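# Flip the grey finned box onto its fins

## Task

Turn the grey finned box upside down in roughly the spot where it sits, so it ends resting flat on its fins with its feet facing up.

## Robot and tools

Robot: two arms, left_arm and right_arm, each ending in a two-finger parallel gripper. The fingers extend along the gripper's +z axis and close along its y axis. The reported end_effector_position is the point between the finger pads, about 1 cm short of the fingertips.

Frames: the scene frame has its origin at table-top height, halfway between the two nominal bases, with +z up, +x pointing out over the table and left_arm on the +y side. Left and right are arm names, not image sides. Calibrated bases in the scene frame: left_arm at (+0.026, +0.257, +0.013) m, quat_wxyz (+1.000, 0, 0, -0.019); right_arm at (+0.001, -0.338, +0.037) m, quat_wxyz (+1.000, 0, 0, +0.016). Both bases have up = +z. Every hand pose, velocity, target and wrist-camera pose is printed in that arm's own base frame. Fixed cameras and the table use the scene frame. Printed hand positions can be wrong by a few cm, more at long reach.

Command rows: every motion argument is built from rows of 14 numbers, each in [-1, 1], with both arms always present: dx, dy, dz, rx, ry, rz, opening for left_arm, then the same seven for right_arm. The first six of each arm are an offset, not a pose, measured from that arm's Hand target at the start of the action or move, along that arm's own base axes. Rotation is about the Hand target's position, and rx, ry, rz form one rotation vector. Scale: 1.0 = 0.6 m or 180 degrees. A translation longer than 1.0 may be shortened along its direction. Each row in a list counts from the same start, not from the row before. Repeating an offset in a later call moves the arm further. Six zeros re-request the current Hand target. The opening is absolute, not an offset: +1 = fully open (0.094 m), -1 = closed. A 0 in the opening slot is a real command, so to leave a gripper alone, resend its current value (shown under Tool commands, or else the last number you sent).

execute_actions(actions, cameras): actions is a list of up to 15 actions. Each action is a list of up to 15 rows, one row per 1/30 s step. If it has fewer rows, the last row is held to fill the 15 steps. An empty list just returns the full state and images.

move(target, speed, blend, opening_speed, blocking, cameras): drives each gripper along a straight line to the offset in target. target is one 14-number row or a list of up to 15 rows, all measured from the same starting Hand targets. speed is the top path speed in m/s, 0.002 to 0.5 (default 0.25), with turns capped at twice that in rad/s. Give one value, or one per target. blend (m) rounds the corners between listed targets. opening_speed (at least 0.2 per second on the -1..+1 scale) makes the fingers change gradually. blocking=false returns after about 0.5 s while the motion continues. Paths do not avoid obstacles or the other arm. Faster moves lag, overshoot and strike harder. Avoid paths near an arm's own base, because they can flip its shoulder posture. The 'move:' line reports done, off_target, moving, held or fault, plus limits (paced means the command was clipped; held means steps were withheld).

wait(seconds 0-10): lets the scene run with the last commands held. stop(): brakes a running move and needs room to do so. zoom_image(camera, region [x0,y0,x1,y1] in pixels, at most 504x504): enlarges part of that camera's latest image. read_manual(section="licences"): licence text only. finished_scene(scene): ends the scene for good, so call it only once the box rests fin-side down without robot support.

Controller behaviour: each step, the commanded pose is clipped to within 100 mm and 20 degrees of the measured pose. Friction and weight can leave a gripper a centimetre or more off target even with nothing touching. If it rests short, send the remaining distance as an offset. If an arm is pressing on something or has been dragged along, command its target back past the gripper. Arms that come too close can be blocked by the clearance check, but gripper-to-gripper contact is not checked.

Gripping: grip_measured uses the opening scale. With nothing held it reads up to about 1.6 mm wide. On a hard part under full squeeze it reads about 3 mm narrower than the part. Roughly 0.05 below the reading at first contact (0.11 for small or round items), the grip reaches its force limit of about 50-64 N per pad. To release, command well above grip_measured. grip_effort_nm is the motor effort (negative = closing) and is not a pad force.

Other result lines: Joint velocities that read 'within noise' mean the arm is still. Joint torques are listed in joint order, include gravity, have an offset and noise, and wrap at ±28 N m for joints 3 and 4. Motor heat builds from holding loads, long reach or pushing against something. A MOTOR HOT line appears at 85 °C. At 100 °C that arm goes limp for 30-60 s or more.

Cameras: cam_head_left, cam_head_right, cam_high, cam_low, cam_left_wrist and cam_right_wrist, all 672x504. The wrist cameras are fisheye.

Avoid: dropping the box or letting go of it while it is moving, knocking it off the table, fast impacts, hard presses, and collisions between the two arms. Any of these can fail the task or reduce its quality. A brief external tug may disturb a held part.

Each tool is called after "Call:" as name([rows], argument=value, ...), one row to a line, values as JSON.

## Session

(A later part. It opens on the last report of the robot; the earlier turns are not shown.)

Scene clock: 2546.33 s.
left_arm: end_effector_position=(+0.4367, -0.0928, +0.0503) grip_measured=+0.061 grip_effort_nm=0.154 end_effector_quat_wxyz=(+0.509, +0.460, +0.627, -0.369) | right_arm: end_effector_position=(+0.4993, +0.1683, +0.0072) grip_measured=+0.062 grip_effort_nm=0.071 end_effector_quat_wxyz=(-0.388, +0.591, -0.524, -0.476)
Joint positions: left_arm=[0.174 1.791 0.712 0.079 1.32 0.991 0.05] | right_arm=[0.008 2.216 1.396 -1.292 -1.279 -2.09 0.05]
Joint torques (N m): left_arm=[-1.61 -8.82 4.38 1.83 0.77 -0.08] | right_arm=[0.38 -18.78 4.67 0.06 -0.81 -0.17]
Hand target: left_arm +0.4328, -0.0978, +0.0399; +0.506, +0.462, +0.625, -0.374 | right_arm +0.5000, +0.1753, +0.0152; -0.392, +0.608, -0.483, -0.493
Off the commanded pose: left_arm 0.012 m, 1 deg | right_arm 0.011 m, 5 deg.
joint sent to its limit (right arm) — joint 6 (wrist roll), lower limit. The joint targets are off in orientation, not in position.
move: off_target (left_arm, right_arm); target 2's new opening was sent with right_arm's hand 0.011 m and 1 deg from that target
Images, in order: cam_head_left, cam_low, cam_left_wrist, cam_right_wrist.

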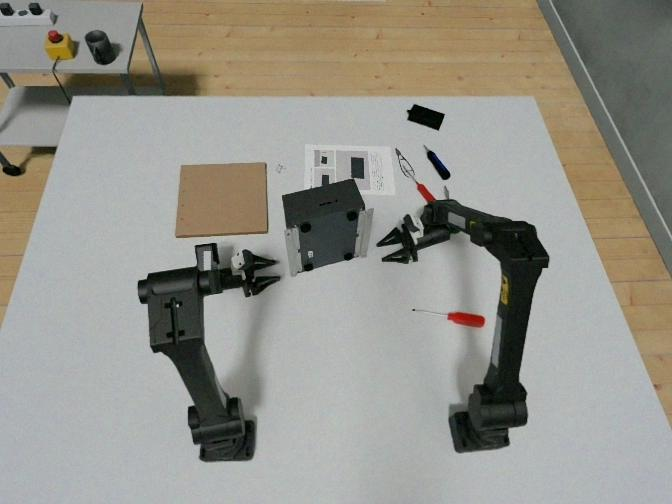

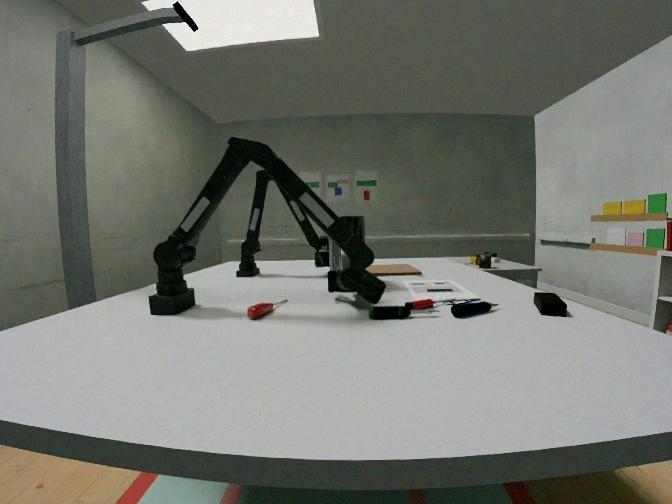

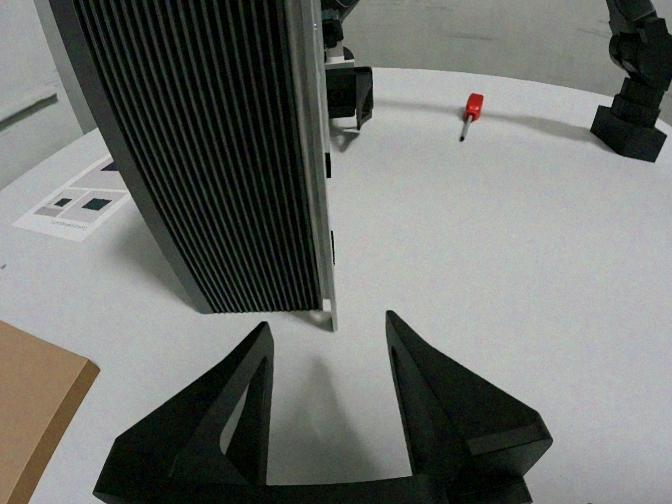

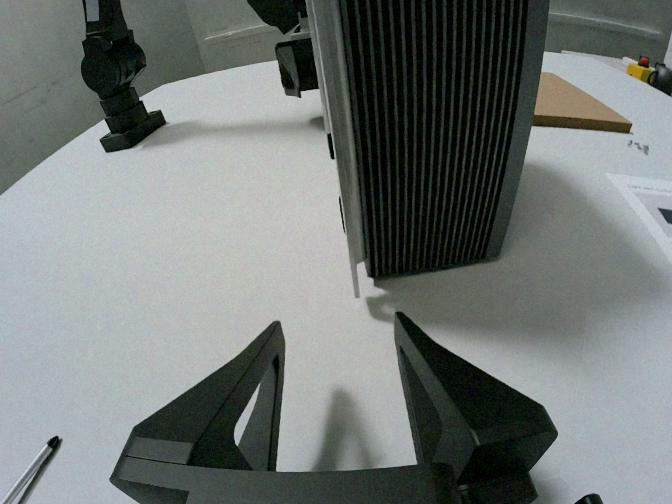

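Call:
move(target=[0.0258,-0.0845,0,0,0,0,0.064,-0.0108,0.0917,0.008,0,0,0,0.064], speed=0.08, cameras=["cam_head_left","cam_left_wrist","cam_right_wrist"])

Scene clock: 2562.67 s.
left_arm: end_effector_position=(+0.4524, -0.1426, +0.0514) grip_measured=+0.061 grip_effort_nm=0.154 end_effector_quat_wxyz=(+0.515, +0.467, +0.620, -0.365) | right_arm: end_effector_position=(+0.4902, +0.2222, +0.0119) grip_measured=+0.062 grip_effort_nm=0.066 end_effector_quat_wxyz=(-0.388, +0.601, -0.492, -0.496)
Joint positions: left_arm=[0.045 1.827 0.689 0.466 1.238 0.674 0.05] | right_arm=[0.111 2.216 1.396 -1.23 -1.336 -2.04 0.05]
Joint torques (N m): left_arm=[-1.85 -9.11 4.34 2.25 0.4 -0.37] | right_arm=[0.56 -19.14 5.37 0.13 -0.87 0.1]
Heat: left arm: hottest elbow 47 °C; right arm: hottest elbow 45 °C.
Hand target: left_arm +0.4484, -0.1486, +0.0400; +0.506, +0.463, +0.625, -0.374 | right_arm +0.4935, +0.2303, +0.0200; -0.392, +0.608, -0.483, -0.492
Off the commanded pose: left_arm 0.014 m, 2 deg | right_arm 0.012 m, 1 deg.
move: off_target (left_arm, right_arm)
Images, in order: cam_head_left, cam_left_wrist, cam_right_wrist.

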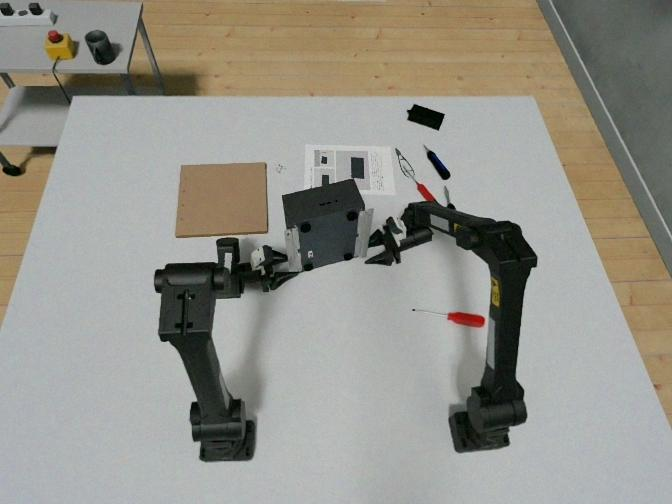

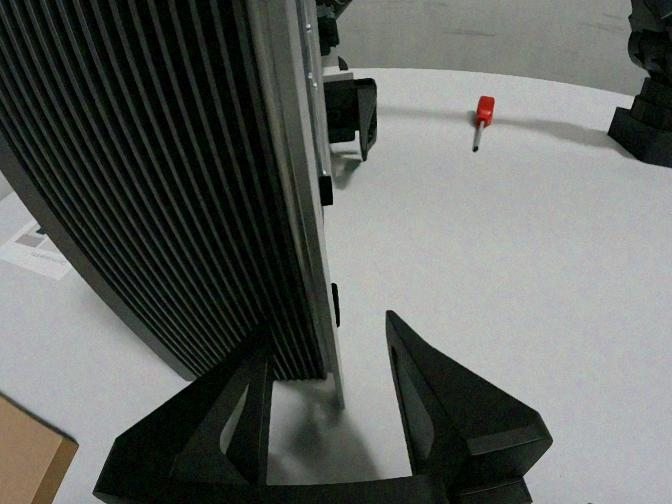

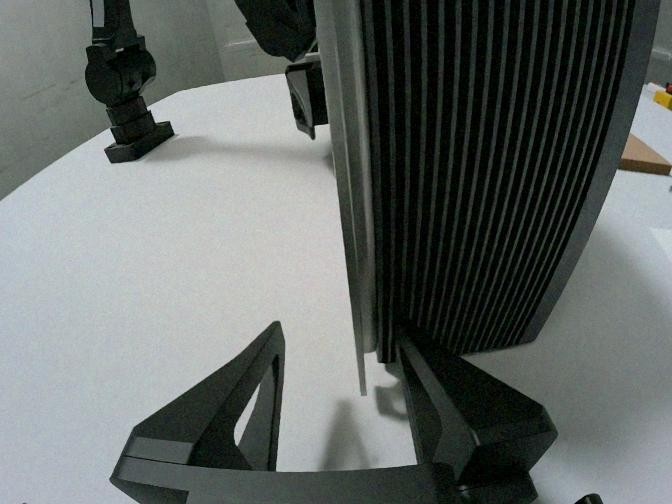

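Call:
move(target=[0,0,0,0,0,0,-1,0,0,0,0,0,0,-1], opening_speed=0.6, cameras=["cam_head_left","cam_left_wrist","cam_right_wrist"])

Scene clock: 2571.03 s.
left_arm: end_effector_position=(+0.4502, -0.1431, +0.0495) grip_measured=-0.887 grip_effort_nm=-0.969 end_effector_quat_wxyz=(+0.514, +0.464, +0.622, -0.366) | right_arm: end_effector_position=(+0.4916, +0.2218, +0.0119) grip_measured=-0.933 grip_effort_nm=-1.009 end_effector_quat_wxyz=(-0.391, +0.601, -0.491, -0.494)
Joint positions: left_arm=[0.044 1.83 0.681 0.481 1.236 0.664 0.005] | right_arm=[0.109 2.215 1.396 -1.22 -1.338 -2.036 0.003]
Joint torques (N m): left_arm=[-1.85 -9.29 4.77 1.94 0.47 -0.24] | right_arm=[1.26 -19.19 5.31 -0.14 -0.69 0.04]
Hand target: left_arm +0.4483, -0.1485, +0.0399; +0.506, +0.462, +0.625, -0.374 | right_arm +0.4935, +0.2302, +0.0201; -0.392, +0.608, -0.483, -0.492
Off the commanded pose: left_arm 0.011 m, 1 deg | right_arm 0.012 m, 1 deg.
move: off_target (left_arm, right_arm)
Images, in order: cam_head_left, cam_left_wrist, cam_right_wrist.

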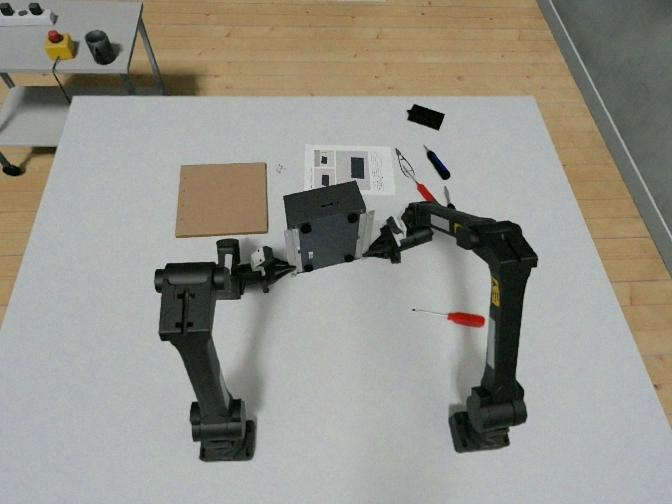

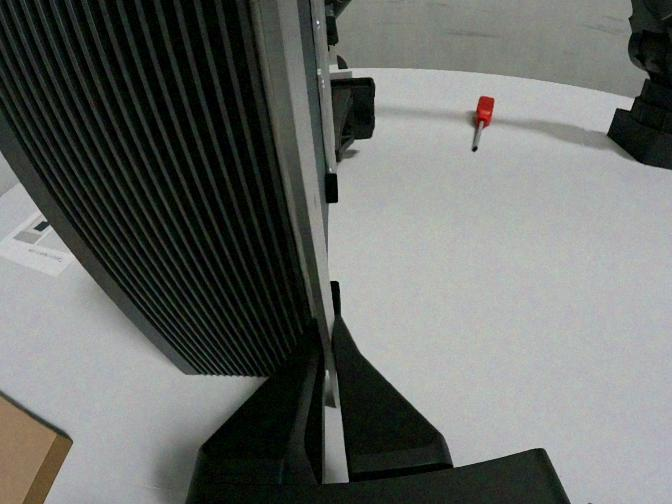

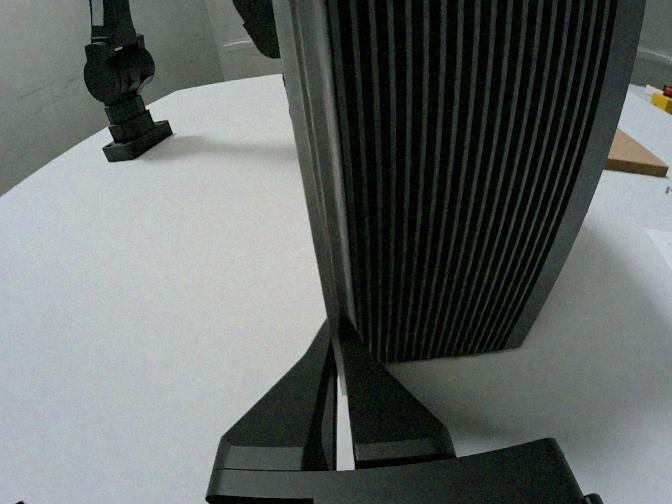

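Call:
move(target=[-0.2,-0.052,0,0,0,0,-1,-0.203,-0.038,0,0,0,0,-1], speed=0.04, cameras=["cam_head_left","cam_low","cam_left_wrist","cam_right_wrist"])

Scene clock: 2616.23 s.
left_arm: end_effector_position=(+0.3458, -0.1676, +0.0484) grip_measured=-0.941 grip_effort_nm=-1.013 end_effector_quat_wxyz=(+0.524, +0.458, +0.624, -0.357) | right_arm: end_effector_position=(+0.3807, +0.2033, +0.0112) grip_measured=-0.935 grip_effort_nm=-1.038 end_effector_quat_wxyz=(-0.394, +0.602, -0.490, -0.492)
Joint positions: left_arm=[-0.029 1.734 0.36 0.865 1.155 0.507 0.003] | right_arm=[0.094 2.043 1.021 -1.058 -1.333 -2.084 0.003]
Joint torques (N m): left_arm=[-3.55 -6.65 1.2 1.81 0.47 -0.2] | right_arm=[0.91 -16.38 1.94 -0.79 -0.52 -0.16]
Heat: left arm: hottest elbow 42 °C; right arm: hottest elbow 42 °C.
Hand target: left_arm +0.3284, -0.1797, +0.0399; +0.506, +0.462, +0.625, -0.374 | right_arm +0.3716, +0.2075, +0.0201; -0.392, +0.608, -0.483, -0.493
Off the commanded pose: left_arm 0.023 m, 3 deg | right_arm 0.013 m, 1 deg.
move: off_target (left_arm, right_arm)
Images, in order: cam_head_left, cam_low, cam_left_wrist, cam_right_wrist.

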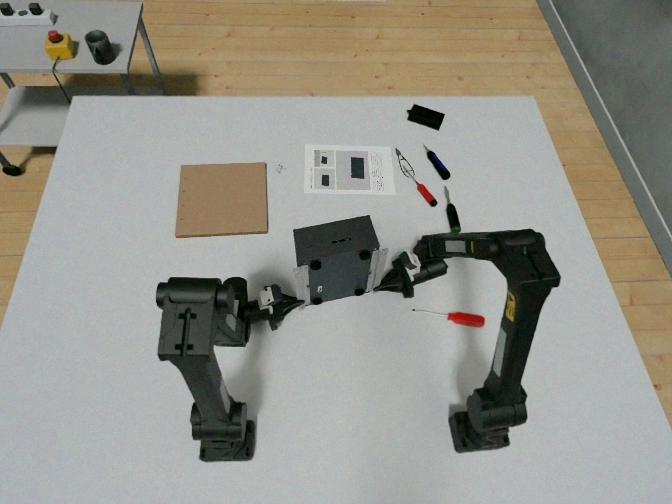

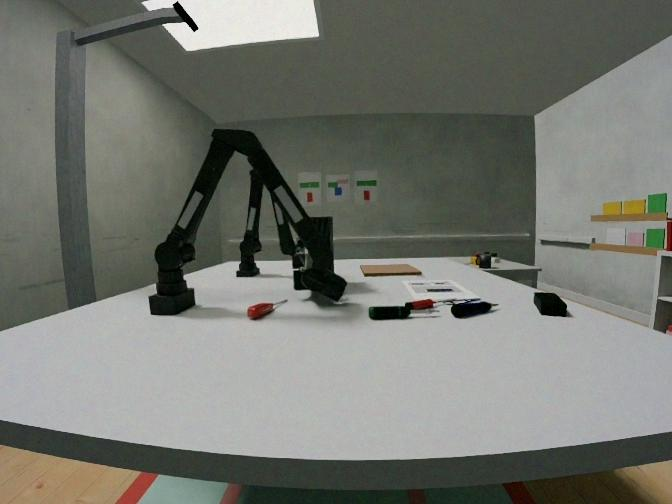

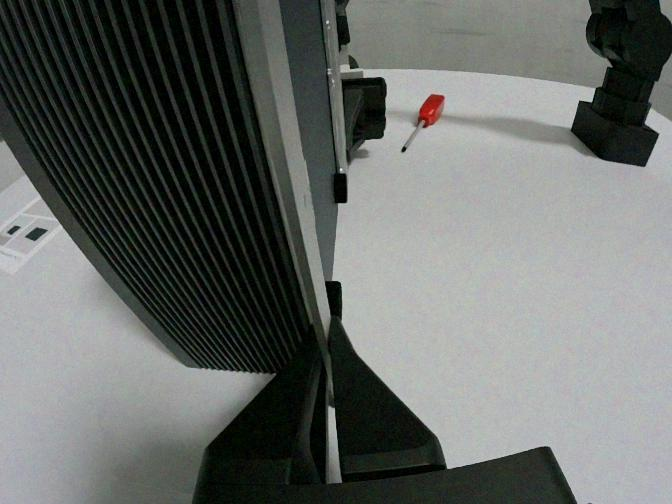

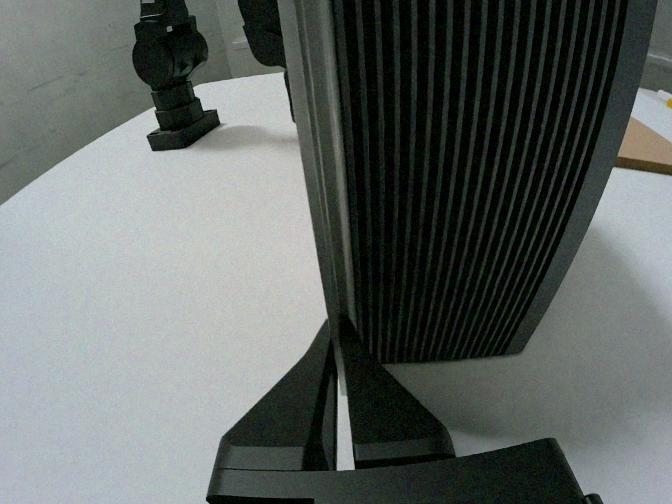

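Call:
move(target=[-0.14,-0.036,0,0,0,0,-1,-0.142,-0.026,0,0,0,0,-1], speed=0.04, cameras=["cam_head_left","cam_low","cam_left_wrist","cam_right_wrist"])

Scene clock: 2624.50 s.
left_arm: end_effector_position=(+0.2599, -0.1907, +0.0483) grip_measured=-0.941 grip_effort_nm=-1.009 end_effector_quat_wxyz=(+0.526, +0.453, +0.627, -0.355) | right_arm: end_effector_position=(+0.2952, +0.1869, +0.0110) grip_measured=-0.935 grip_effort_nm=-1.043 end_effector_quat_wxyz=(-0.393, +0.603, -0.498, -0.484)
Joint positions: left_arm=[-0.157 1.744 0.126 1.228 1.029 0.371 0.003] | right_arm=[0.07 1.916 0.753 -0.922 -1.314 -2.09 0.003]
Joint torques (N m): left_arm=[-4.25 -3.14 0.34 2.11 0.66 -0.18] | right_arm=[0.79 -12.98 1.05 -0.95 -0.92 -0.11]
Hand target: left_arm +0.2443, -0.2014, +0.0399; +0.506, +0.463, +0.625, -0.374 | right_arm +0.2864, +0.1918, +0.0200; -0.392, +0.608, -0.484, -0.493
Off the commanded pose: left_arm 0.021 m, 3 deg | right_arm 0.014 m, 2 deg.
joint sent to its limit (right arm) — joint 6 (wrist roll), lower limit. The joint targets still meet the commanded pose.
move: off_target (left_arm, right_arm)
Images, in order: cam_head_left, cam_low, cam_left_wrist, cam_right_wrist.

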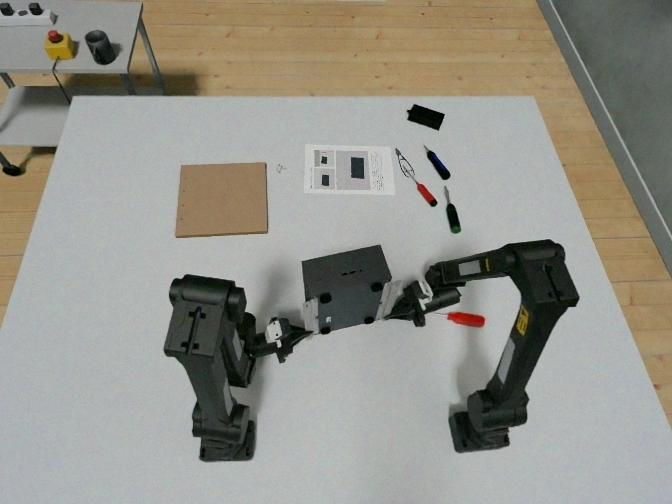

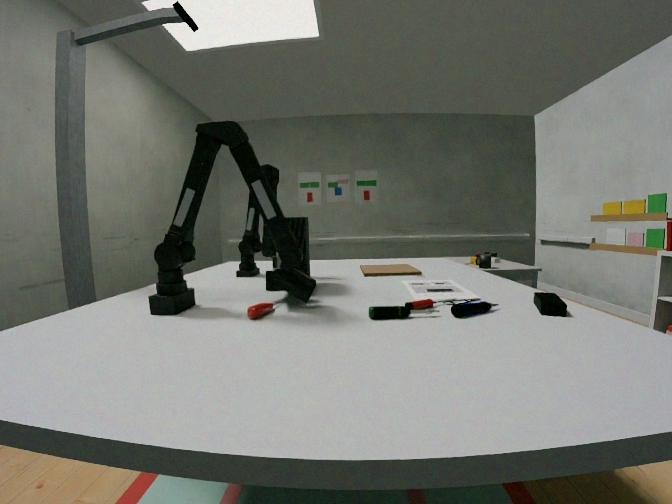

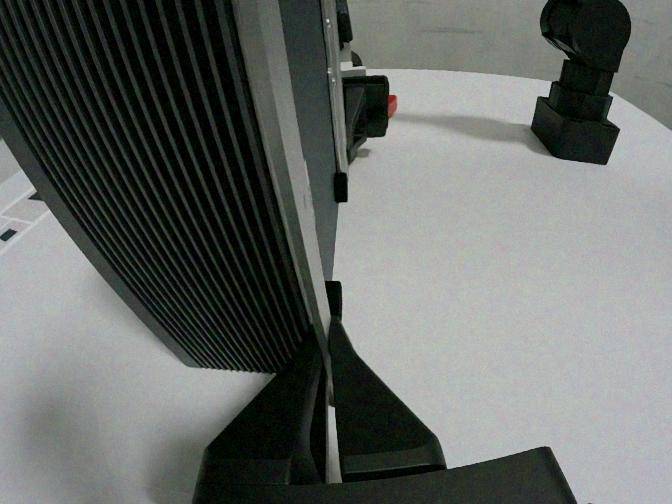

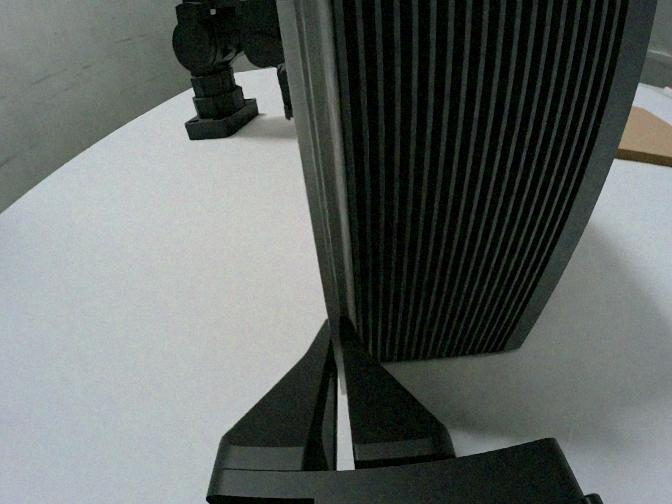

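Call:
move([
  [0,0,0,0,0,-0.0833,-1,-0.115,-0.012,0,0,0,-0.0833,-1],
  [-0.08,0,0,0,0,-0.0833,-1,-0.185,-0.005,0,0,0,-0.0833,-1],
], speed=0.04, cameras=["cam_head_left","cam_low","cam_left_wrist","cam_right_wrist"])

Scene clock: 2668.27 s.
left_arm: end_effector_position=(+0.2137, -0.1984, +0.0467) grip_measured=-0.941 grip_effort_nm=-1.013 end_effector_quat_wxyz=(+0.468, +0.540, +0.554, -0.426) | right_arm: end_effector_position=(+0.1851, +0.1809, +0.0115) grip_measured=-0.936 grip_effort_nm=-1.033 end_effector_quat_wxyz=(+0.450, -0.532, +0.582, +0.419)
Joint positions: left_arm=[-0.145 1.568 0.167 0.621 1.286 0.793 0.003] | right_arm=[0.088 1.702 0.112 0.606 -1.274 -0.955 0.003]
Joint torques (N m): left_arm=[-2.67 -3.84 0.44 1.42 0.36 -0.18] | right_arm=[1.61 -5.54 -0.16 2.24 -2.28 0.1]
Hand target: left_arm +0.1963, -0.2014, +0.0399; +0.453, +0.540, +0.559, -0.437 | right_arm +0.1755, +0.1888, +0.0200; +0.453, -0.540, +0.559, +0.437
Off the commanded pose: left_arm 0.019 m, 2 deg | right_arm 0.015 m, 3 deg.
move: off_target (left_arm, right_arm)
Images, in order: cam_head_left, cam_low, cam_left_wrist, cam_right_wrist.

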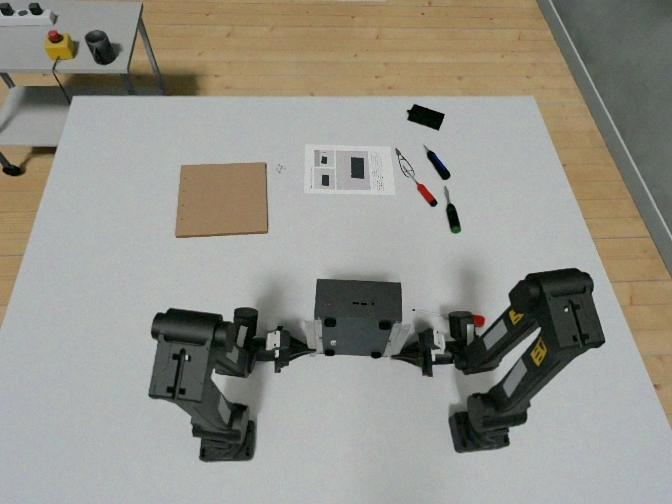

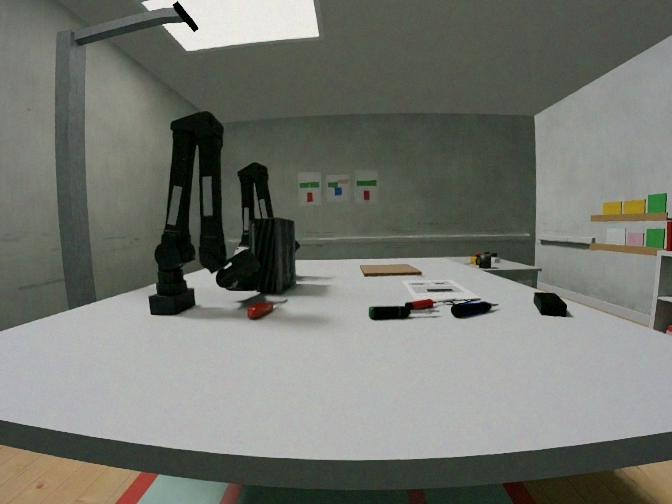

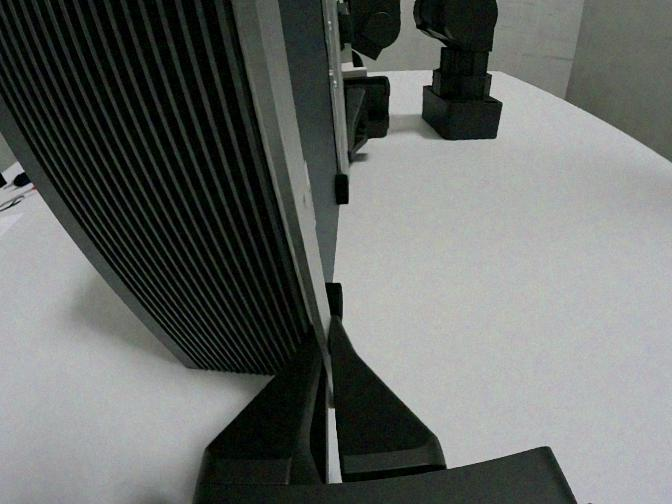

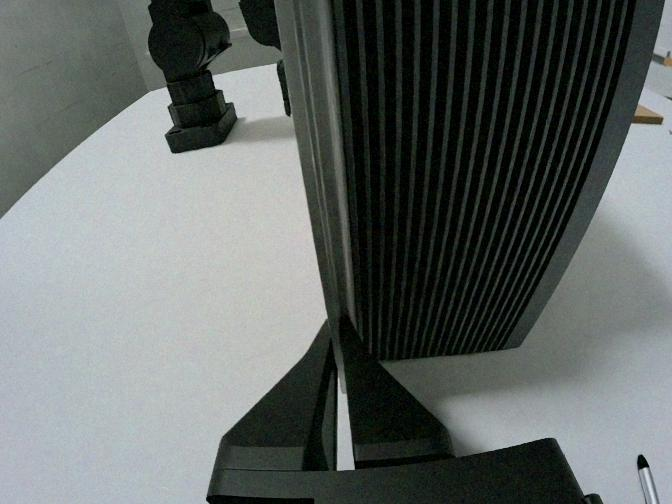

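Call:
move([
  [0.029,0.005,0,0,0,0,0.064,0.016,-0.013,-0.005,0,0,0,0.064],
  [0.029,0.005,0.29,0,0,0,0.064,0.016,-0.013,0.28,0,0,0,0.064],
], speed=[0.05,0.12], opening_speed=2.0, cameras=["cam_head_left","cam_low","cam_left_wrist","cam_right_wrist"])

Scene clock: 2709.20 s.
left_arm: end_effector_position=(+0.1982, -0.1951, +0.1840) grip_measured=+0.062 grip_effort_nm=0.139 end_effector_quat_wxyz=(+0.427, +0.521, +0.586, -0.450) | right_arm: end_effector_position=(+0.1701, +0.1822, +0.1713) grip_measured=+0.062 grip_effort_nm=0.071 end_effector_quat_wxyz=(-0.439, +0.534, -0.565, -0.450)
Joint positions: left_arm=[-0.141 0.803 0.352 -0.492 1.282 0.837 0.05] | right_arm=[0.087 0.751 0.305 -0.675 -1.338 -1.07 0.05]
Joint torques (N m): left_arm=[-0.73 -0.62 13.38 1.32 1.25 0.06] | right_arm=[-1.49 1.44 10.86 0.85 -0.57 -0.14]
Hand target: left_arm +0.2137, -0.1984, +0.2140; +0.453, +0.540, +0.559, -0.437 | right_arm +0.1850, +0.1810, +0.1881; -0.453, +0.540, -0.559, -0.437
Off the commanded pose: left_arm 0.034 m, 5 deg | right_arm 0.022 m, 2 deg.
move: off_target (left_arm, right_arm)
Images, in order: cam_head_left, cam_low, cam_left_wrist, cam_right_wrist.

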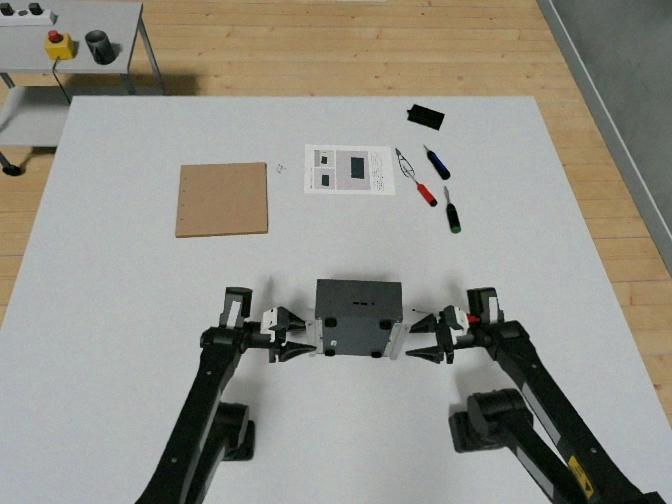

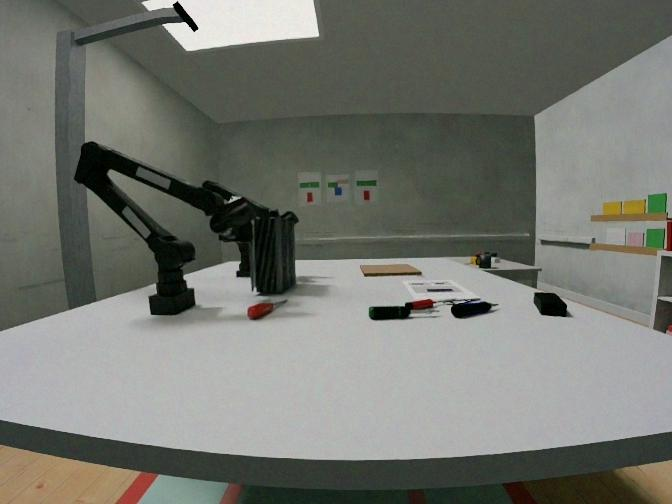

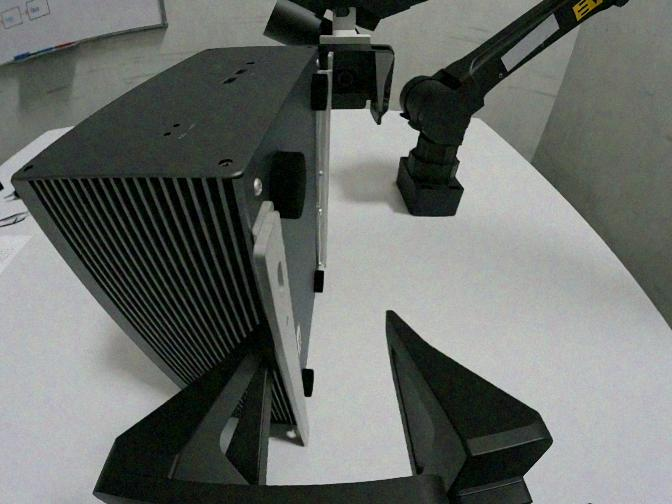

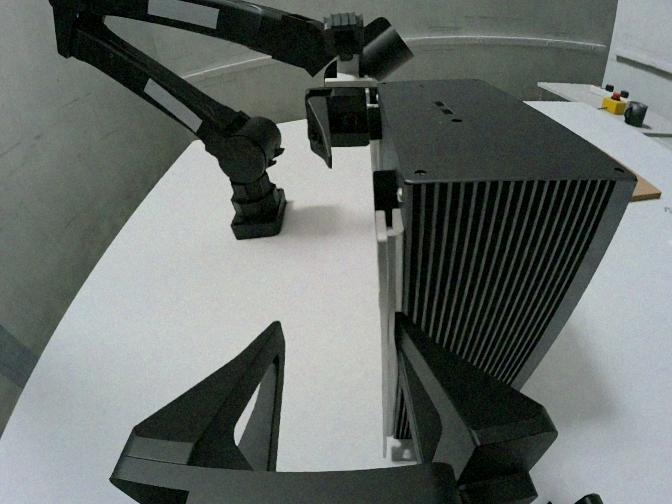

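Call:
move([
  [0.028,-0.002,0.03,0,0,0,0.064,0.022,0.0,0.01,0,0,0,0.064],
  [0.028,-0.002,0.03,0,0,0,-1,0.022,0.0,0.01,0,0,0,-1],
], speed=[0.05,0.05], opening_speed=0.8, cameras=["cam_head_left","cam_left_wrist","cam_right_wrist"])

Scene clock: 2723.43 s.
left_arm: end_effector_position=(+0.2213, -0.1951, +0.2126) grip_measured=-0.890 grip_effort_nm=-0.994 end_effector_quat_wxyz=(+0.441, +0.528, +0.577, -0.441) | right_arm: end_effector_position=(+0.1876, +0.1809, +0.1775) grip_measured=-0.944 grip_effort_nm=-0.999 end_effector_quat_wxyz=(-0.441, +0.537, -0.568, -0.441)
Joint positions: left_arm=[-0.127 0.839 0.443 -0.539 1.29 0.871 0.005] | right_arm=[0.076 0.81 0.353 -0.687 -1.323 -1.104 0.003]
Joint torques (N m): left_arm=[-1.55 -0.44 12.11 1.46 1.12 -0.11] | right_arm=[-1.32 0.03 10.22 0.91 -1.29 -0.07]
Hand target: left_arm +0.2304, -0.1996, +0.2318; +0.453, +0.540, +0.559, -0.437 | right_arm +0.1983, +0.1810, +0.1940; -0.453, +0.540, -0.559, -0.437
Off the commanded pose: left_arm 0.022 m, 3 deg | right_arm 0.020 m, 2 deg.
move: off_target (left_arm, right_arm); target 2's new opening was sent with right_arm's hand 0.022 m and 2 deg from that target
Images, in order: cam_head_left, cam_left_wrist, cam_right_wrist.

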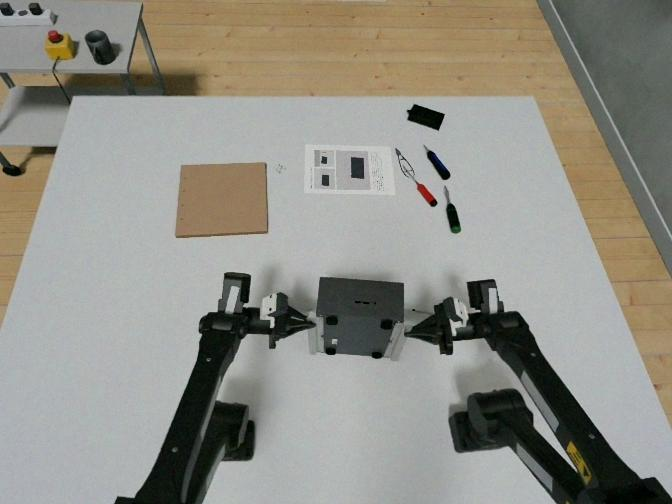

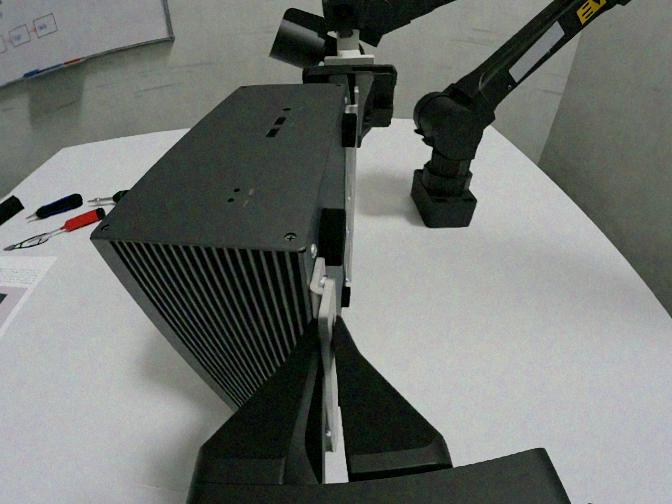

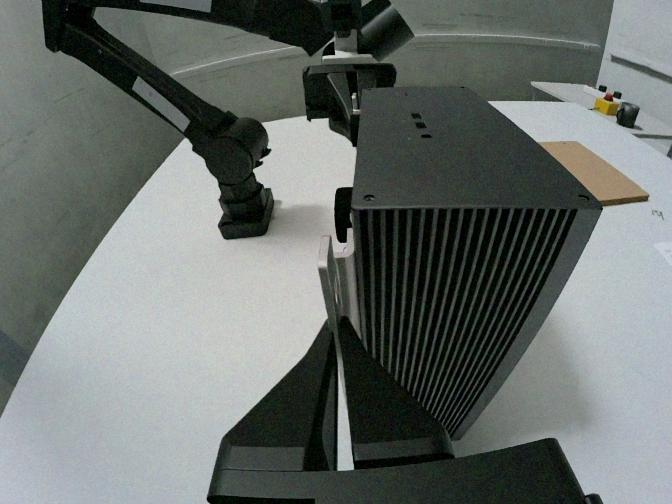

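Call:
move([
  [0.1026,0.0022,0.0295,-0.0017,0.0833,0,-1,0.0977,-0.0048,0.03,0.0041,0.0832,0,-1],
  [0.1966,0.0041,0.0333,-0.0035,0.1666,0,-1,0.1864,-0.0091,0.035,0.0082,0.1664,0,-1],
], speed=0.05, blend=[0.02,0], cameras=["cam_head_left","cam_low","cam_left_wrist","cam_right_wrist"])

Scene clock: 2759.60 s.
left_arm: end_effector_position=(+0.3322, -0.1967, +0.2275) grip_measured=-0.892 grip_effort_nm=-1.009 end_effector_quat_wxyz=(+0.276, +0.401, +0.670, -0.561) | right_arm: end_effector_position=(+0.2955, +0.1736, +0.1937) grip_measured=-0.946 grip_effort_nm=-1.038 end_effector_quat_wxyz=(+0.291, -0.400, +0.659, +0.567)
Joint positions: left_arm=[-0.084 1.356 0.877 -1.083 1.35 0.987 0.005] | right_arm=[0.019 1.373 0.766 -1.236 -1.373 -1.297 0.003]
Joint torques (N m): left_arm=[-0.26 -7.53 12.07 -0.03 2.06 -0.11] | right_arm=[-0.26 -7.3 10.14 -0.77 -1.52 0.05]
Heat: left arm: hottest elbow 49 °C; right arm: hottest elbow 47 °C.
Hand target: left_arm +0.3484, -0.1971, +0.2519; +0.296, +0.406, +0.655, -0.565 | right_arm +0.3100, +0.1755, +0.2150; +0.300, -0.403, +0.651, +0.569
Off the commanded pose: left_arm 0.029 m, 3 deg | right_arm 0.026 m, 1 deg.
move: off_target (left_arm, right_arm)
Images, in order: cam_head_left, cam_low, cam_left_wrist, cam_right_wrist.

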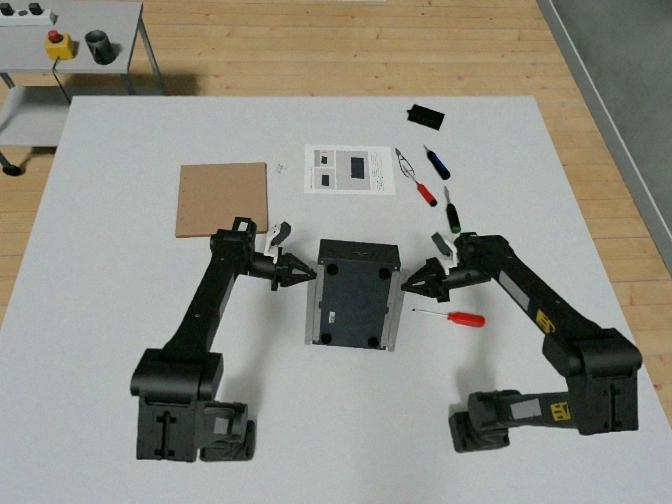

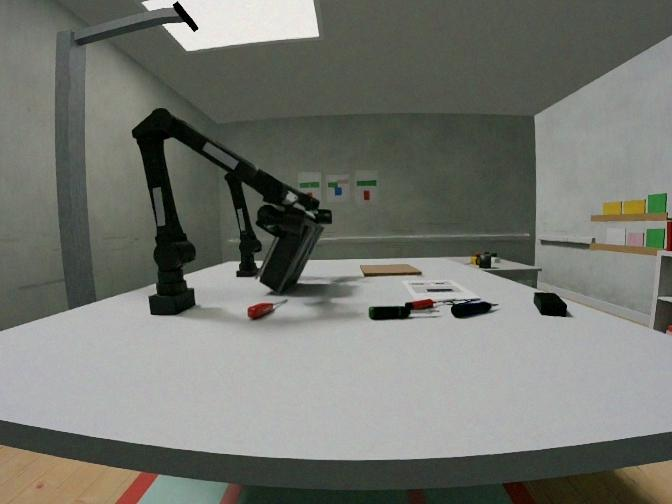

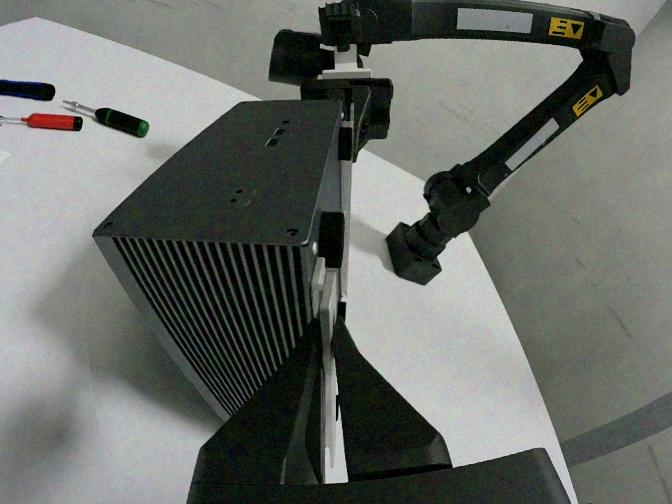

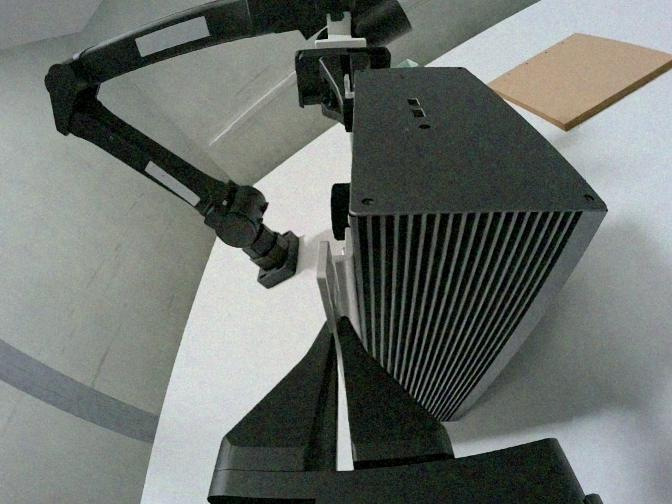

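Call:
move([
  [0.0833,0.0018,-0.015,-0.0017,0.0833,0,-1,0.08,-0.0039,-0.0108,0.0041,0.0832,0,-1],
  [0.154,0.0032,-0.0383,-0.0035,0.1666,0,-1,0.148,-0.0073,-0.0305,0.0082,0.1664,0,-1],
], speed=0.05, blend=[0.02,0], cameras=["cam_head_left","cam_low","cam_left_wrist","cam_right_wrist"])

Scene clock: 2774.90 s.
left_arm: end_effector_position=(+0.4139, -0.1942, +0.1889) grip_measured=-0.892 grip_effort_nm=-1.018 end_effector_quat_wxyz=(+0.096, +0.250, +0.720, -0.640) | right_arm: end_effector_position=(+0.3813, +0.1712, +0.1654) grip_measured=-0.946 grip_effort_nm=-1.033 end_effector_quat_wxyz=(+0.126, -0.242, +0.712, +0.648)
Joint positions: left_arm=[-0.061 1.792 1.212 -1.639 1.366 1.142 0.005] | right_arm=[0.007 1.774 1.07 -1.641 -1.389 -1.303 0.003]
Joint torques (N m): left_arm=[-0.21 -15.03 12.62 -1.87 2.72 -0.45] | right_arm=[-1.44 -14.68 9.39 -2.4 -1.57 0.3]
Hand target: left_arm +0.4408, -0.1952, +0.2290; +0.118, +0.244, +0.706, -0.654 | right_arm +0.3989, +0.1713, +0.1967; +0.127, -0.238, +0.699, +0.662
Off the commanded pose: left_arm 0.048 m, 4 deg | right_arm 0.036 m, 2 deg.
joint sent to its limit (left arm) — joint 4 (wrist pitch), lower limit. The joint targets are off in position, not in orientation.
joint sent to its limit (right arm) — joint 4 (wrist pitch), lower limit. The joint targets still meet the commanded pose.
move: off_target (left_arm, right_arm)
Images, in order: cam_head_left, cam_low, cam_left_wrist, cam_right_wrist.

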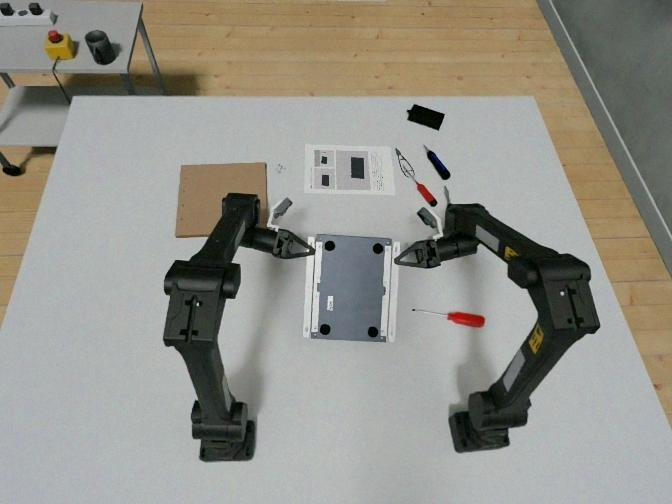

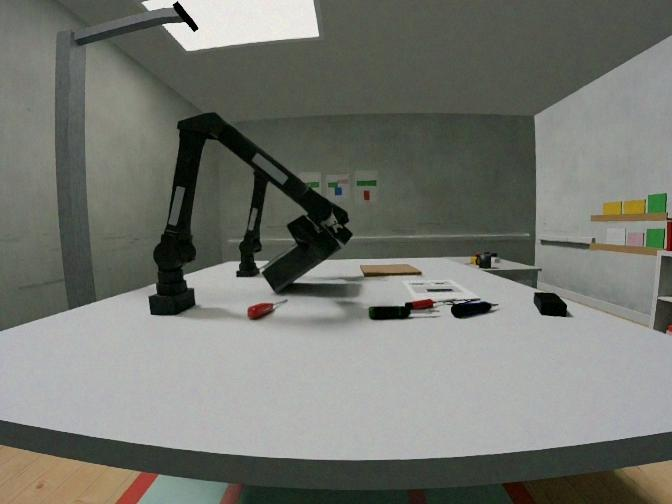

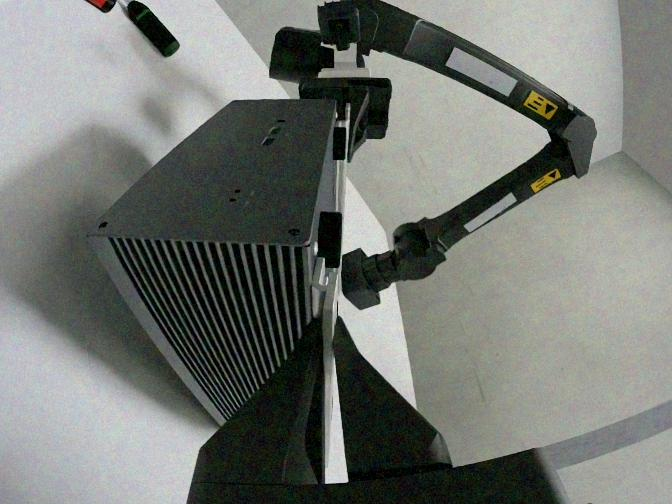

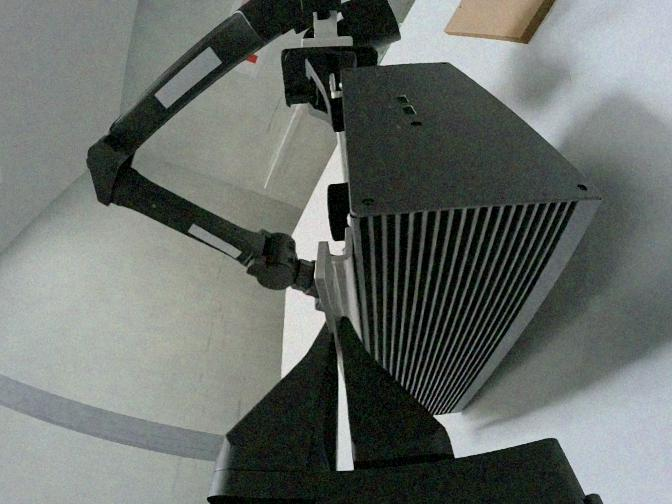

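Call:
move([
  [0.0658,0.0014,-0.031,0.0225,0.0791,0.0412,-1,0.0633,-0.0031,-0.0267,-0.0249,0.0806,-0.0422,-1],
  [0.1325,0.0028,-0.085,0.0451,0.1582,0.0825,-1,0.1333,-0.0065,-0.0762,-0.0498,0.1612,-0.0844,-1],
], speed=0.04, blend=[0.02,0], cameras=["cam_head_left","cam_low","cam_left_wrist","cam_right_wrist"])

Scene clock: 2830.63 s.
left_arm: end_effector_position=(+0.5015, -0.1935, +0.1334) grip_measured=-0.892 grip_effort_nm=-1.009 end_effector_quat_wxyz=(-0.005, +0.021, +0.800, -0.599) | right_arm: end_effector_position=(+0.4729, +0.1660, +0.1120) grip_measured=-0.939 grip_effort_nm=-1.043 end_effector_quat_wxyz=(+0.012, -0.006, +0.797, +0.603)
Joint positions: left_arm=[-0.056 1.848 1.232 -0.881 1.284 -0.059 0.005] | right_arm=[0.002 1.81 1.098 -0.804 -1.295 0.028 0.003]
Joint torques (N m): left_arm=[-0.09 -18.02 10.97 1.02 3.02 -1.25] | right_arm=[-0.73 -18.26 7.58 0.01 -2.76 0.87]
Hand target: left_arm +0.5204, -0.1935, +0.1780; +0.007, -0.008, +0.782, -0.623 | right_arm +0.4789, +0.1673, +0.1511; +0.015, +0.019, +0.783, +0.622
Off the commanded pose: left_arm 0.048 m, 5 deg | right_arm 0.039 m, 4 deg.
move: off_target (left_arm, right_arm)
Images, in order: cam_head_left, cam_low, cam_left_wrist, cam_right_wrist.

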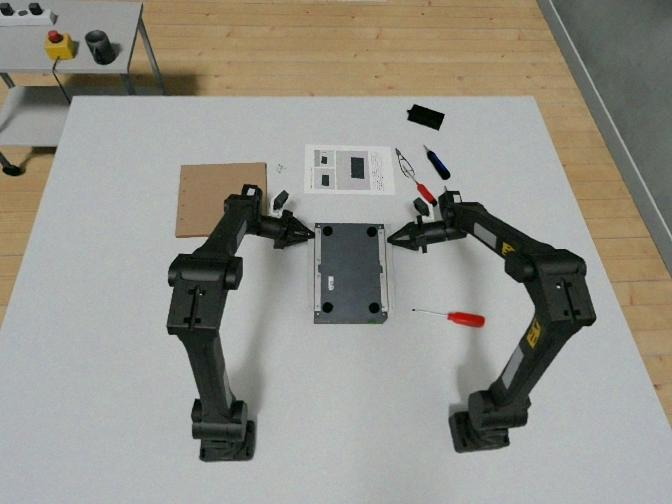

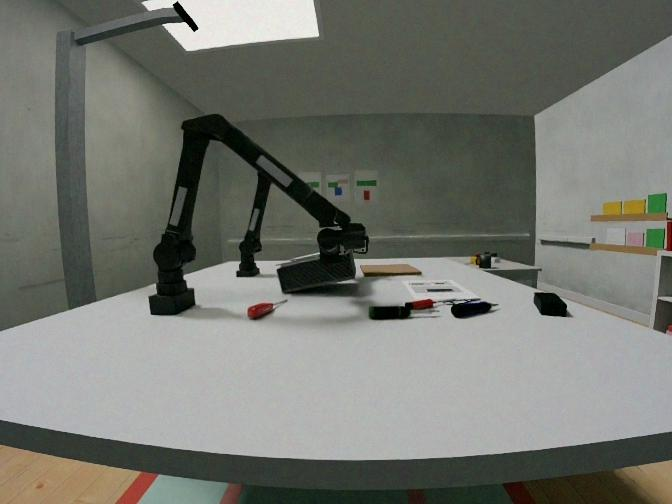

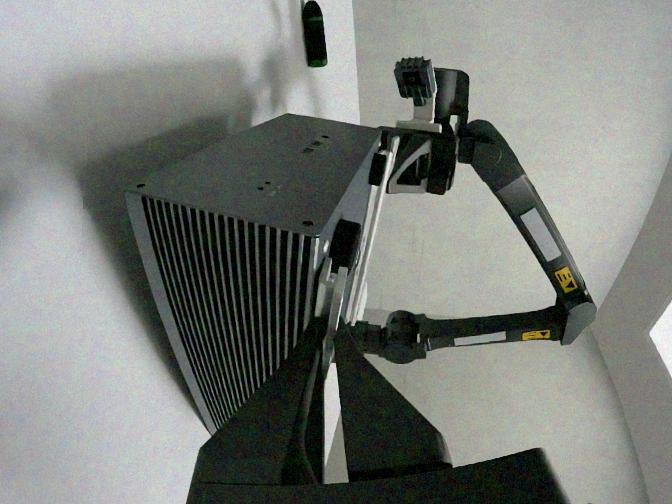

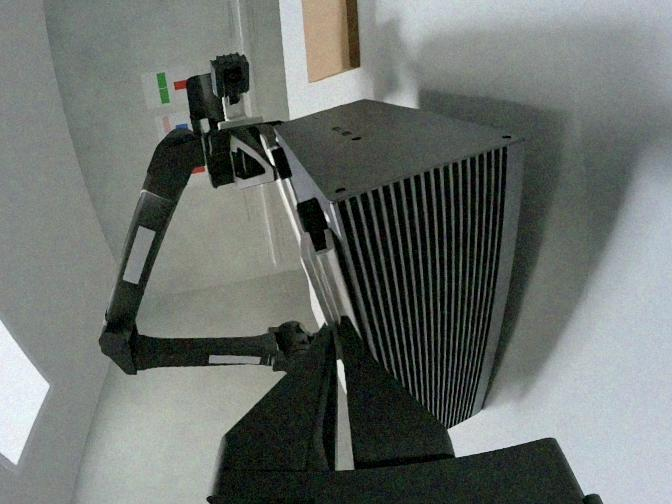

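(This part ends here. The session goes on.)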